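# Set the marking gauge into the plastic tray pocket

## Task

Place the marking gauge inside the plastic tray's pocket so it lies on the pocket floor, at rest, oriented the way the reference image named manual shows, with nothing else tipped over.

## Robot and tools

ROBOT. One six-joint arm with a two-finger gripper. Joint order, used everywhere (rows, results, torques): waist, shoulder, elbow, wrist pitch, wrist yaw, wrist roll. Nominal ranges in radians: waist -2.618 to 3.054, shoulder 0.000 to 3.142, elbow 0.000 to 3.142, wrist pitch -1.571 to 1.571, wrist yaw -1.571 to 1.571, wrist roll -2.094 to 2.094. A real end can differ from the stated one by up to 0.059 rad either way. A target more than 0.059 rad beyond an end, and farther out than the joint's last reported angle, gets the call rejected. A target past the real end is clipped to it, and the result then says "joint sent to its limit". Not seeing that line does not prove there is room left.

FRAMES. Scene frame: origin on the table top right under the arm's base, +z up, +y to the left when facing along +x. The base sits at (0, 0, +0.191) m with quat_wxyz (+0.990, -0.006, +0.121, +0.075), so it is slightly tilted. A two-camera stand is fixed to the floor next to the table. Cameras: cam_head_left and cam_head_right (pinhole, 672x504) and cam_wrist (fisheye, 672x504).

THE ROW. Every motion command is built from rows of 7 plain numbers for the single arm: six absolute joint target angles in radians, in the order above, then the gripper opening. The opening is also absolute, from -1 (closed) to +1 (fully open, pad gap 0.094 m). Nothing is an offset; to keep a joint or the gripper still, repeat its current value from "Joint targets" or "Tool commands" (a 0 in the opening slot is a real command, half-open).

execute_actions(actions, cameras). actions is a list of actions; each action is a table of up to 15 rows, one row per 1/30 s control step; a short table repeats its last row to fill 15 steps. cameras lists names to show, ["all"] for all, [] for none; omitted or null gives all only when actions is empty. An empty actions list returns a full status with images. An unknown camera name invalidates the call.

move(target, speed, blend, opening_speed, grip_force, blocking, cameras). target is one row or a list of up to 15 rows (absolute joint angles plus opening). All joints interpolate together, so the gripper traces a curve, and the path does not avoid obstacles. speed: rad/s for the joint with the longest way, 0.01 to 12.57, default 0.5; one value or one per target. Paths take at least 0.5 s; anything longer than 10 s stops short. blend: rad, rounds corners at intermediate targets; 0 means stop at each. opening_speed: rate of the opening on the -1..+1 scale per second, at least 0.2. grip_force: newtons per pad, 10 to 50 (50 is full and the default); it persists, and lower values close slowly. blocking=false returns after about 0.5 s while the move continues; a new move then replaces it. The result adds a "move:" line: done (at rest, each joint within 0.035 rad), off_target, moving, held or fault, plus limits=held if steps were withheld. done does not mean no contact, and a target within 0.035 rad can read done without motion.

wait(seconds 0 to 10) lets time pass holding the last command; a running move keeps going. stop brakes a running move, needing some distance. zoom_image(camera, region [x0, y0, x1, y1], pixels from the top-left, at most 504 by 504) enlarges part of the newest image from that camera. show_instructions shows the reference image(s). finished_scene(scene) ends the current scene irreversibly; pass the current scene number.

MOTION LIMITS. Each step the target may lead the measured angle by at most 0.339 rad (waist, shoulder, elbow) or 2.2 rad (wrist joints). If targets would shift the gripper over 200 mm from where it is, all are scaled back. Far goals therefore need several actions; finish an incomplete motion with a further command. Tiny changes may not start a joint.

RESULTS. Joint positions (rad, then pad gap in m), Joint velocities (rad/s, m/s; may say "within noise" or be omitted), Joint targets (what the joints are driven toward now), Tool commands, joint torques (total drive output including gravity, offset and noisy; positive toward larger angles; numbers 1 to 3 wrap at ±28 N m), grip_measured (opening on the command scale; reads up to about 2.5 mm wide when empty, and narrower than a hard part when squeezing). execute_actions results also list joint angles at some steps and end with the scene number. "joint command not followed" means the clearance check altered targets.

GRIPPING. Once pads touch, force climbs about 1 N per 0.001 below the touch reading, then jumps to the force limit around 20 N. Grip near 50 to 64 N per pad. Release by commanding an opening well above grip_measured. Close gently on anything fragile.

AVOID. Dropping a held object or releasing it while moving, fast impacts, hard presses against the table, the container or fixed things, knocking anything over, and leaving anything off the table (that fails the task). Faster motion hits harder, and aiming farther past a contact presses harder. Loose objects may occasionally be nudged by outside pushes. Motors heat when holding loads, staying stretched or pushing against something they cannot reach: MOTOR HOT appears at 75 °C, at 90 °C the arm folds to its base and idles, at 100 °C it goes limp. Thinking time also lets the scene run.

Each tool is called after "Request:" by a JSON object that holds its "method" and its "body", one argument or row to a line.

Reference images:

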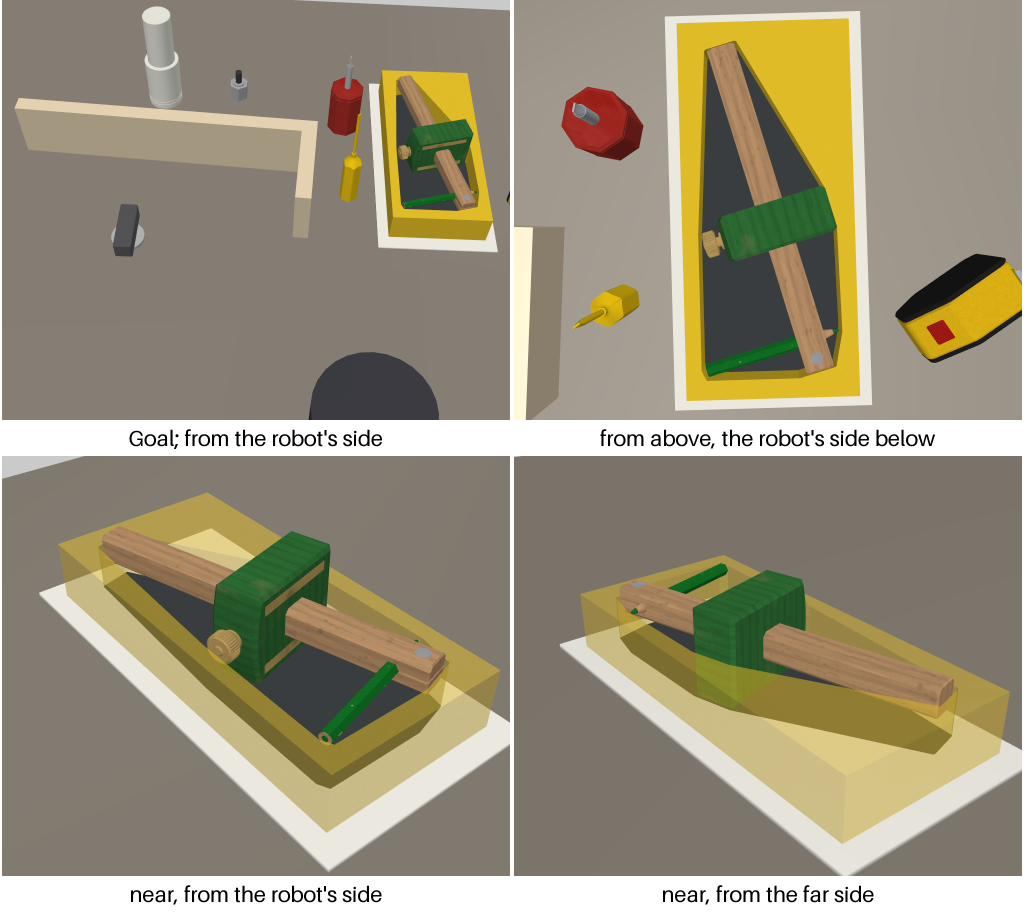

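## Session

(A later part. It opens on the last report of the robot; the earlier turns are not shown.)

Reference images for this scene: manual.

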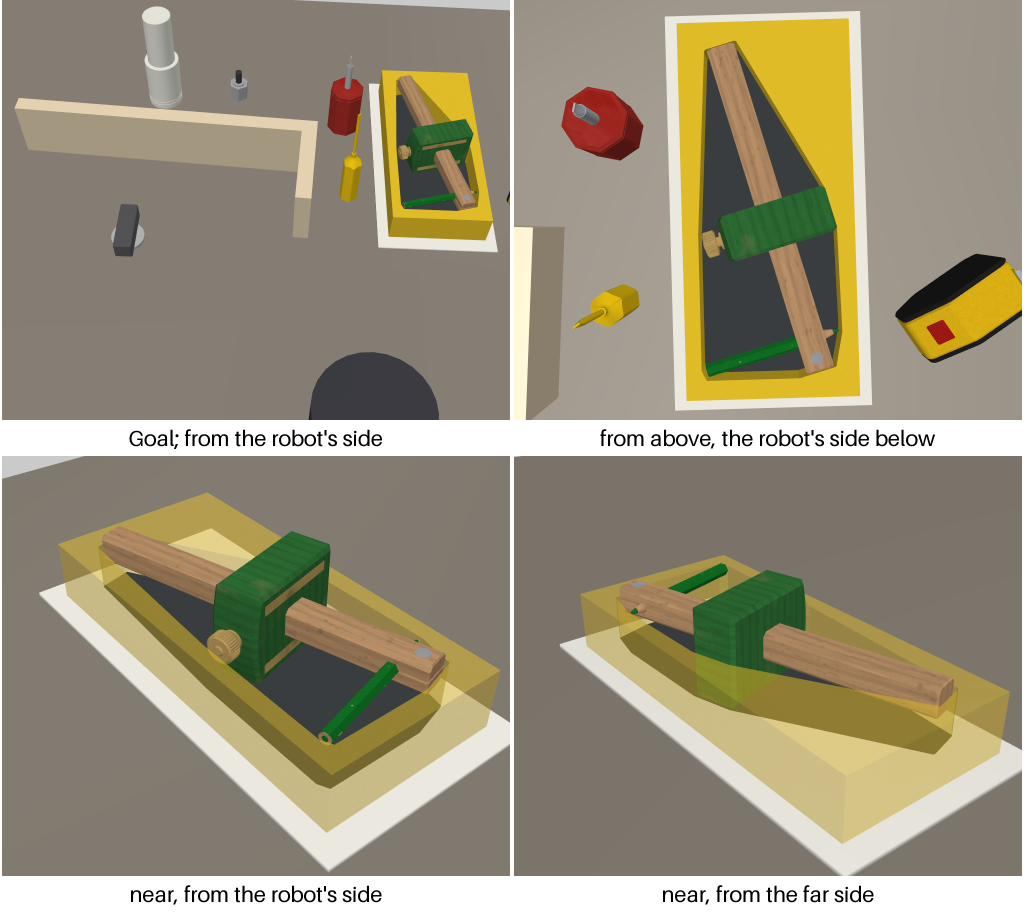

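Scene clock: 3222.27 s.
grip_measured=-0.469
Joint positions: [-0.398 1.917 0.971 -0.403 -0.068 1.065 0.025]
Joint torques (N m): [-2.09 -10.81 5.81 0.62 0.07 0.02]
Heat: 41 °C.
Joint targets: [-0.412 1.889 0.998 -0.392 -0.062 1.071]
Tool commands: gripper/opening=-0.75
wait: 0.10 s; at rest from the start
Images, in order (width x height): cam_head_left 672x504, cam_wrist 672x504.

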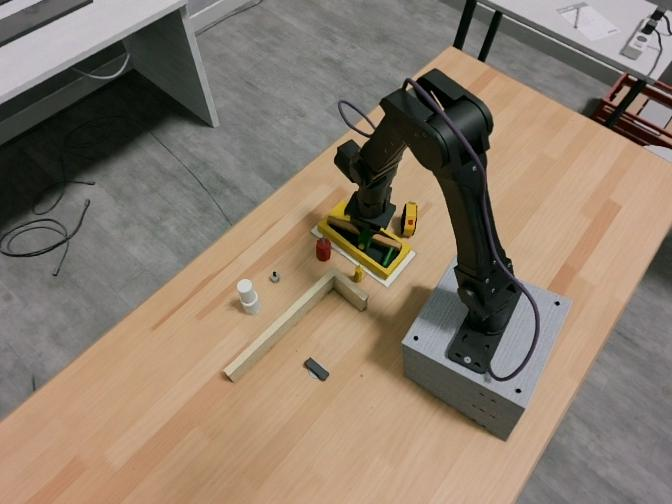

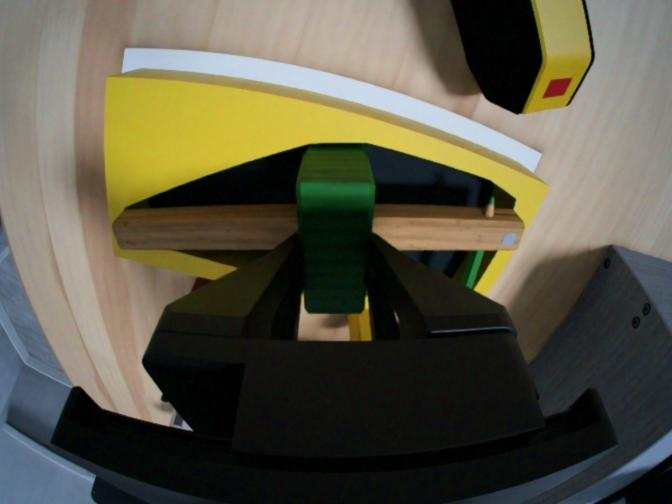

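Request:
{"method": "move", "body": {
  "target": [-0.412, 1.946, 0.996, -0.375, -0.062, 1.071, -0.75],
  "speed": 0.06,
  "cameras": ["cam_wrist"]
}}

Request:
{"method": "zoom_image", "body": {
  "camera": "cam_wrist",
  "region": [90, 60, 250, 270]
}}

Request:
{"method": "zoom_image", "body": {
  "camera": "cam_wrist",
  "region": [400, 130, 560, 290]
}}

Scene clock: 3273.67 s.
grip_measured=-0.469
Joint positions: [-0.398 1.929 0.971 -0.391 -0.068 1.065 0.025]
Joint torques (N m): [-2.09 -7.62 5.55 0.68 0.08 0.02]
Heat: 41 °C.
Joint targets: [-0.412 1.946 0.996 -0.375 -0.062 1.071]
move: done
Images, in order (width x height): cam_wrist 672x504.

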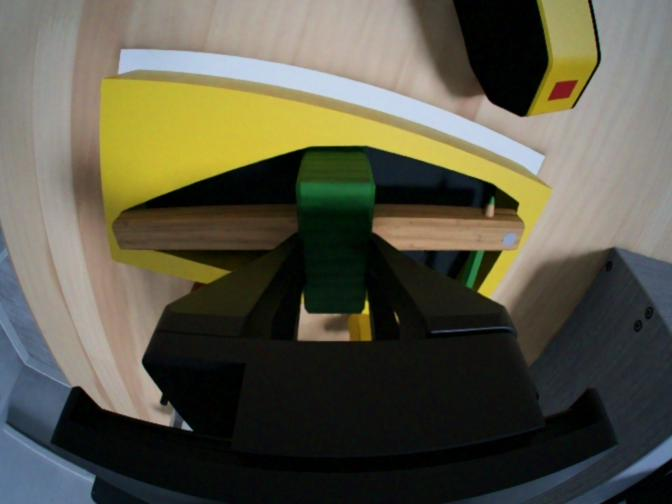

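Scaled by 2.400 from the camera's 672x504 image, which has a finer 960x720 frame.

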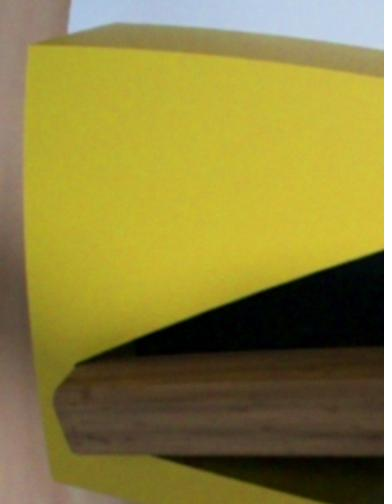

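Scaled by 3.150 from the camera's 672x504 image, which has a finer 960x720 frame.

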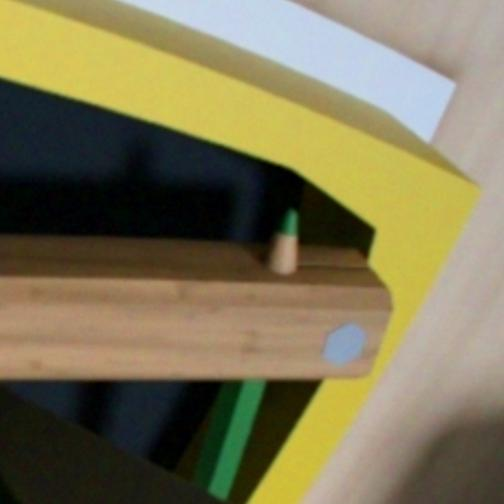

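Request:
{"method": "move", "body": {
  "target": [-0.412, 1.961, 0.995, -0.360, -0.062, 1.052, -0.75],
  "speed": 0.05,
  "cameras": ["cam_wrist", "cam_head_left"]
}}

Request:
{"method": "zoom_image", "body": {
  "camera": "cam_wrist",
  "region": [90, 60, 250, 270]
}}

Request:
{"method": "zoom_image", "body": {
  "camera": "cam_wrist",
  "region": [400, 130, 560, 290]
}}

Request:
{"method": "zoom_image", "body": {
  "camera": "cam_head_left",
  "region": [310, 200, 420, 290]
}}

Scene clock: 3350.97 s.
grip_measured=-0.469
Joint positions: [-0.398 1.943 0.971 -0.377 -0.068 1.061 0.025]
Joint torques (N m): [-2.13 -7.6 5.41 0.69 0.07 -0.12]
Heat: 37 °C.
Joint targets: [-0.412 1.961 0.995 -0.360 -0.062 1.052]
move: done
Images, in order (width x height): cam_head_left 672x504, cam_wrist 672x504.

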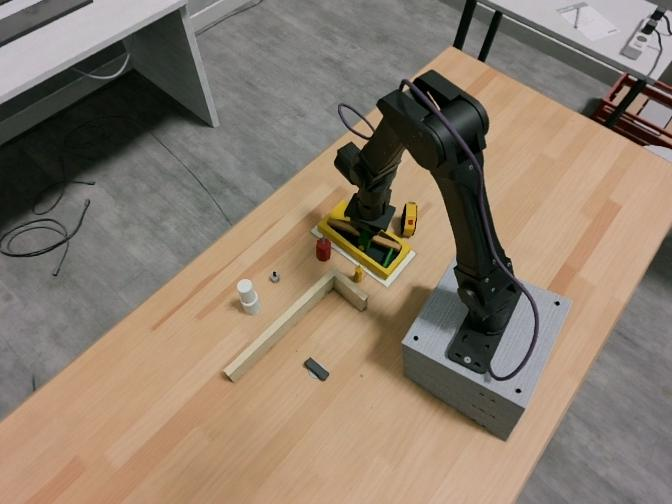

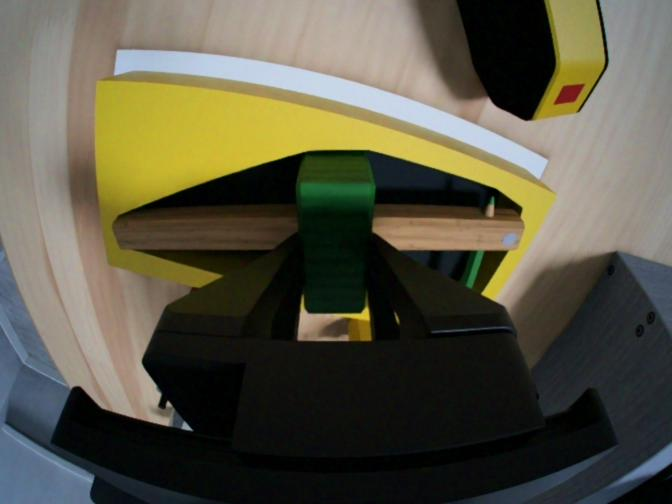

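Scaled by 2.400 from the camera's 672x504 image, which has a finer 960x720 frame.

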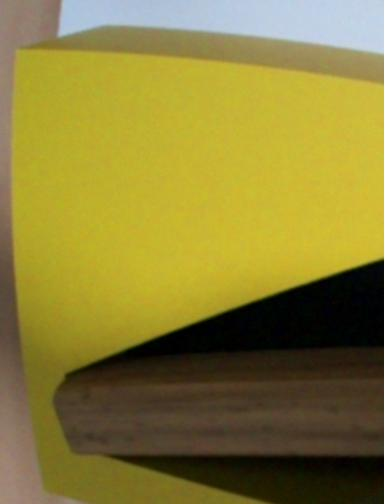

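Scaled by 3.150 from the camera's 672x504 image, which has a finer 960x720 frame.

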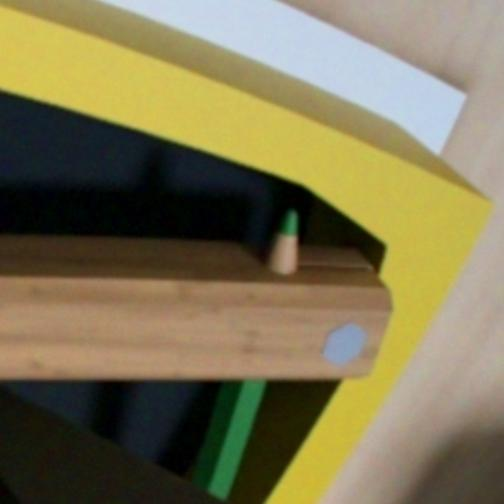

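Scaled by 4.582 from the camera's 672x504 image, which has a finer 960x720 frame.

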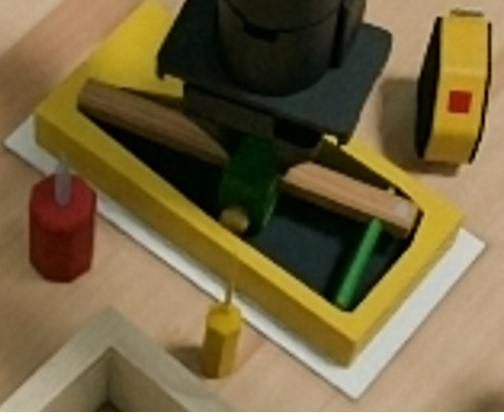

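Request:
{"method": "move", "body": {
  "target": [-0.412, 1.976, 0.995, -0.344, -0.062, 1.046, -0.75],
  "speed": 0.05,
  "cameras": ["cam_wrist", "cam_head_left"]
}}

Request:
{"method": "zoom_image", "body": {
  "camera": "cam_wrist",
  "region": [90, 60, 250, 270]
}}

Request:
{"method": "zoom_image", "body": {
  "camera": "cam_wrist",
  "region": [400, 130, 560, 290]
}}

Request:
{"method": "zoom_image", "body": {
  "camera": "cam_head_left",
  "region": [310, 200, 420, 290]
}}

Scene clock: 3376.47 s.
grip_measured=-0.469
Joint positions: [-0.399 1.951 0.971 -0.369 -0.069 1.055 0.025]
Joint torques (N m): [-2 -7.13 5.39 0.79 0.09 -0.13]
Heat: 37 °C.
Joint targets: [-0.412 1.976 0.995 -0.344 -0.062 1.046]
move: done
Images, in order (width x height): cam_head_left 672x504, cam_wrist 672x504.

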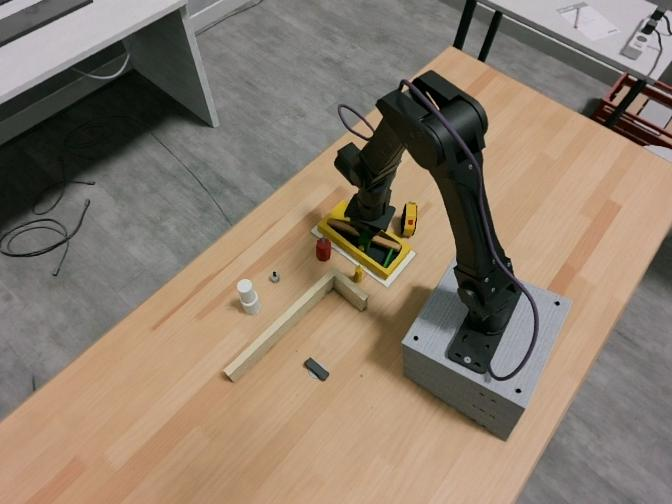

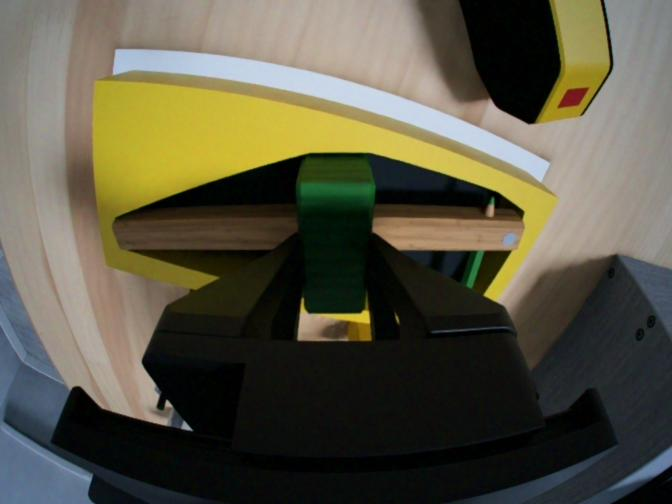

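Scaled by 2.400 from the camera's 672x504 image, which has a finer 960x720 frame.

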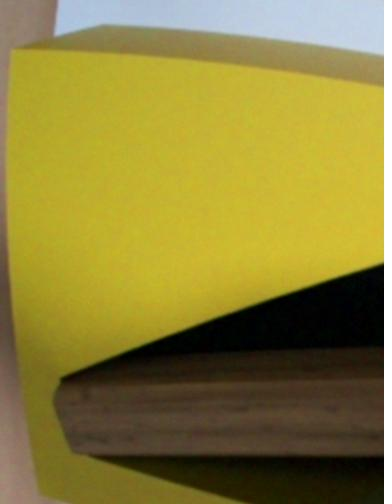

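Scaled by 3.150 from the camera's 672x504 image, which has a finer 960x720 frame.

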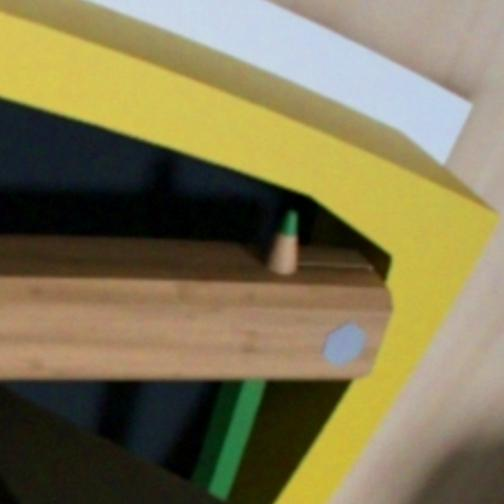

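Scaled by 4.582 from the camera's 672x504 image, which has a finer 960x720 frame.

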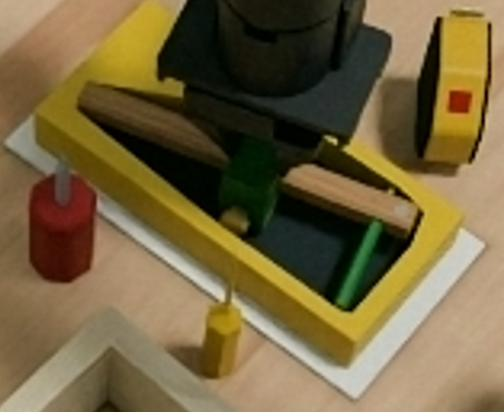

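Request:
{"method": "move", "body": {
  "target": [-0.412, 1.990, 0.995, -0.330, -0.062, 1.046, -0.75],
  "speed": 0.05,
  "cameras": ["cam_wrist", "cam_head_right"]
}}

Request:
{"method": "zoom_image", "body": {
  "camera": "cam_wrist",
  "region": [90, 60, 250, 270]
}}

Request:
{"method": "zoom_image", "body": {
  "camera": "cam_wrist",
  "region": [400, 130, 560, 290]
}}

Request:
{"method": "zoom_image", "body": {
  "camera": "cam_head_right",
  "region": [310, 200, 430, 290]
}}

Scene clock: 3400.27 s.
grip_measured=-0.469
Joint positions: [-0.401 1.954 0.972 -0.368 -0.072 1.053 0.025]
Joint torques (N m): [-1.81 -6.37 5.23 0.93 0.11 -0.1]
Heat: 37 °C.
Joint targets: [-0.412 1.990 0.995 -0.330 -0.062 1.046]
move: off_target; the wrist pitch is farthest, 0.038 rad from its target
Images, in order (width x height): cam_head_right 672x504, cam_wrist 672x504.

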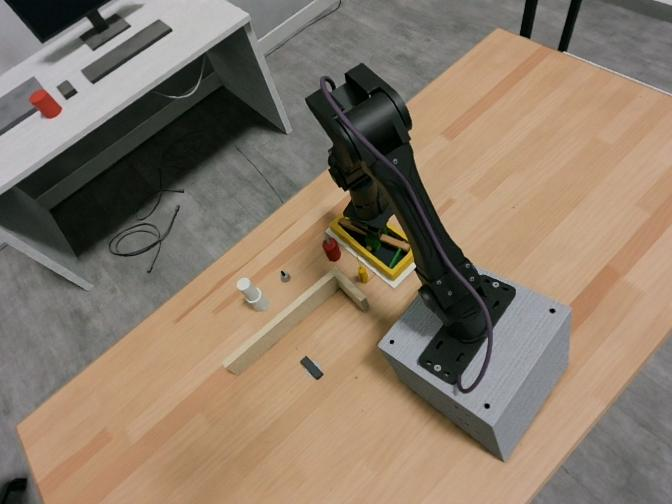

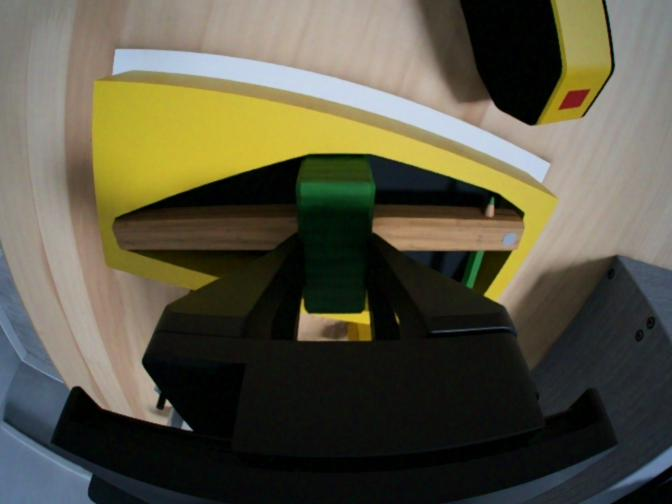

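Scaled by 2.400 from the camera's 672x504 image, which has a finer 960x720 frame.

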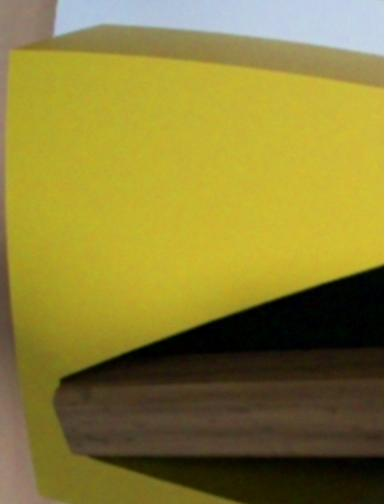

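Scaled by 3.150 from the camera's 672x504 image, which has a finer 960x720 frame.

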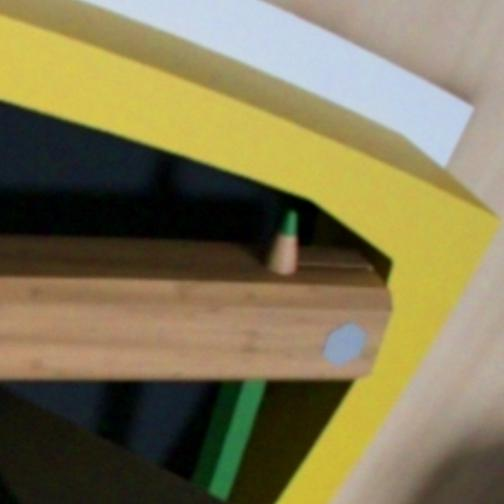

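Scaled by 4.200 from the camera's 672x504 image, which has a finer 960x720 frame.

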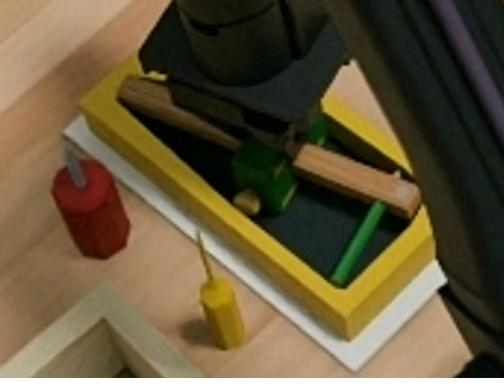

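Request:
{"method": "move", "body": {
  "target": [
    [-0.412, 1.972, 0.995, -0.352, -0.064, 1.050, -0.75],
    [-0.412, 1.972, 0.995, -0.352, -0.064, 1.050, 0.1]
  ],
  "speed": 0.1,
  "opening_speed": 0.5,
  "cameras": ["all"]
}}

Request:
{"method": "zoom_image", "body": {
  "camera": "cam_wrist",
  "region": [90, 60, 560, 330]
}}

Request:
{"method": "zoom_image", "body": {
  "camera": "cam_head_left",
  "region": [310, 200, 420, 290]
}}

Scene clock: 3434.87 s.
grip_measured=+0.098
Joint positions: [-0.401 1.954 0.972 -0.364 -0.072 1.053 0.052]
Joint torques (N m): [-1.81 -7.66 5.24 0.64 0.1 -0.05]
Heat: 36 °C.
Joint targets: [-0.412 1.972 0.995 -0.352 -0.064 1.050]
move: done

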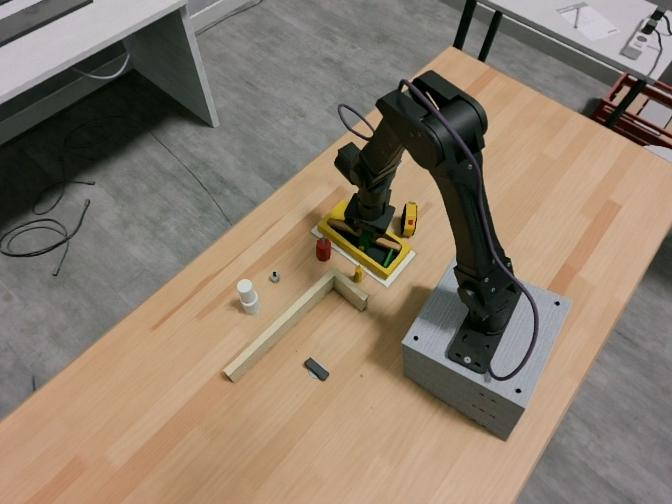

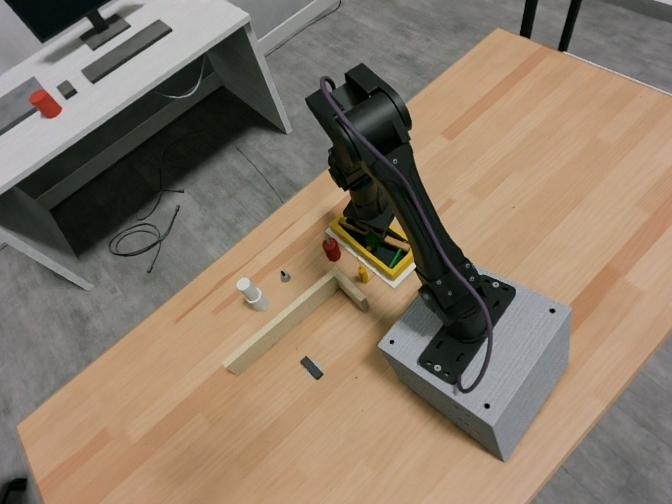

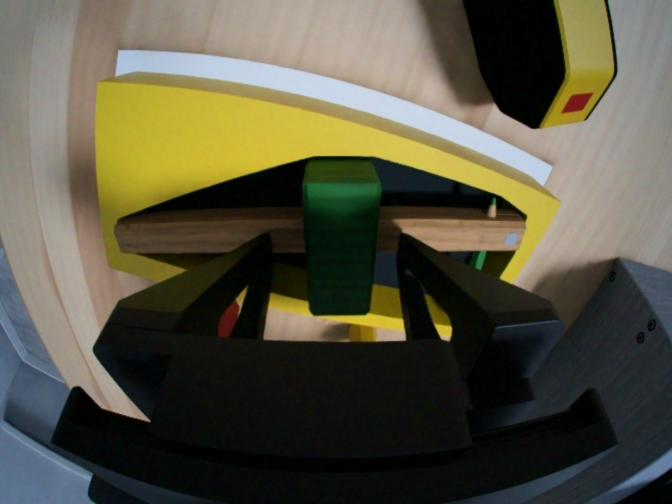

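Scaled by 1.072 from the camera's 672x504 image, which has a finer 960x720 frame.

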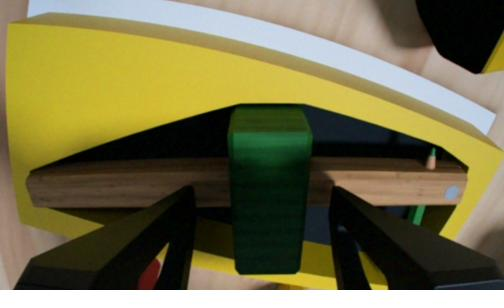

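Scaled by 4.582 from the camera's 672x504 image, which has a finer 960x720 frame.

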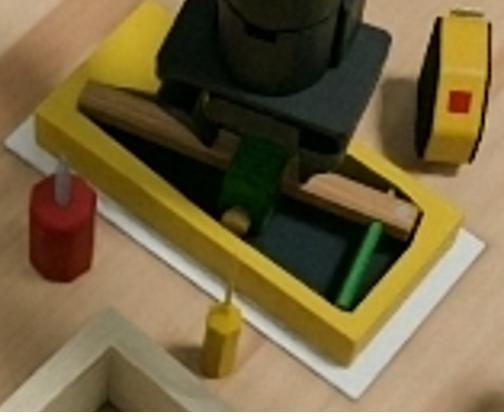

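Request:
{"method": "move", "body": {
  "target": [
    [-0.408, 1.862, 0.99, -0.458, -0.070, 1.055, 0.1],
    [-0.400, 1.70, 0.99, -0.62, -0.08, 1.06, 0.1],
    [-0.2, 1.3, 1.2, -1.2, 0.0, 0.3, 0.1]
  ],
  "speed": [0.2, 0.4, 0.8],
  "blend": [0.03, 0.08, 0],
  "cameras": ["all"]
}}

Request:
{"method": "zoom_image", "body": {
  "camera": "cam_head_left",
  "region": [310, 190, 430, 290]
}}

Request:
{"method": "zoom_image", "body": {
  "camera": "cam_wrist",
  "region": [250, 0, 560, 230]
}}

Request:
{"method": "zoom_image", "body": {
  "camera": "cam_head_right",
  "region": [310, 190, 450, 290]
}}

Scene clock: 3451.07 s.
grip_measured=+0.098
Joint positions: [-0.208 1.315 1.173 -1.189 -0.009 0.309 0.052]
Joint torques (N m): [0.44 -6.98 7.99 0.42 0.12 -0.13]
Heat: 36 °C.
Joint targets: [-0.200 1.300 1.200 -1.200 0.000 0.300]
move: done

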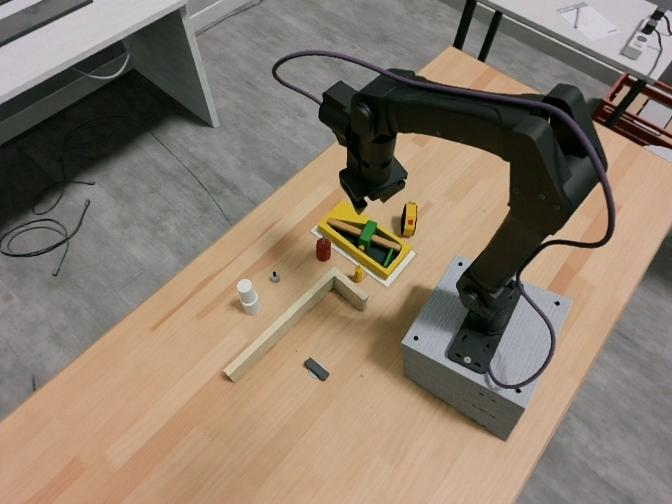

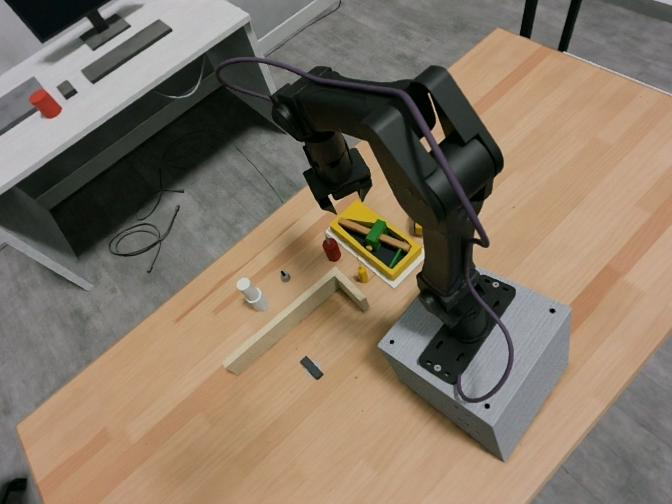

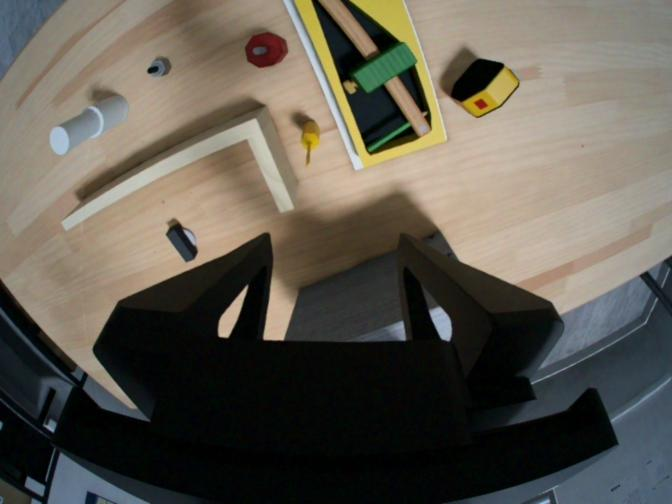

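Scaled by 4.200 from the camera's 672x504 image, which has a finer 960x720 frame.

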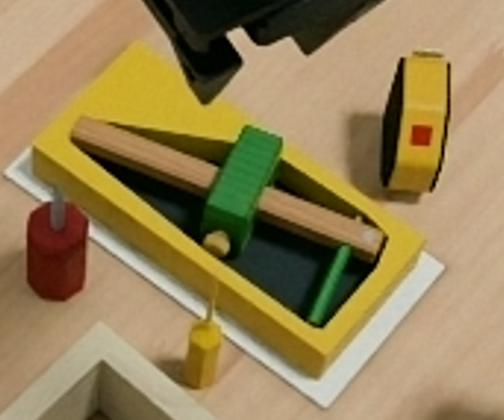

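Scaled by 1.626 from the camera's 672x504 image, which has a finer 960x720 frame.

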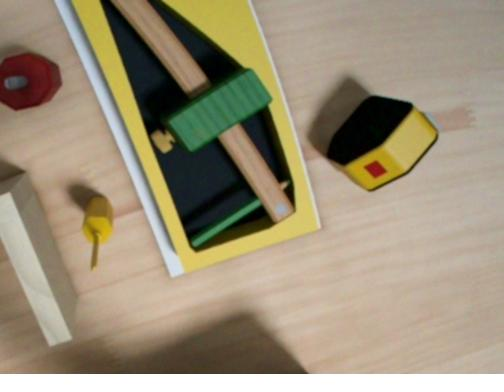

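Scaled by 3.600 from the camera's 672x504 image, which has a finer 960x720 frame.

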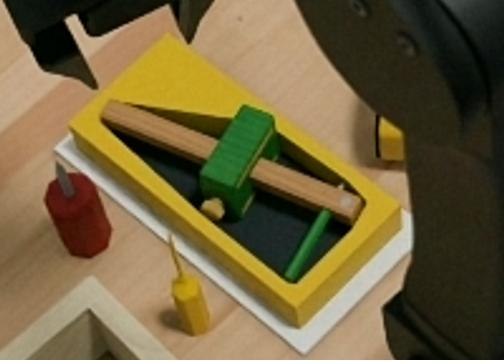

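Request:
{"method": "finished_scene", "body": {
  "scene": 1
}}

The scene is finished: the task was done.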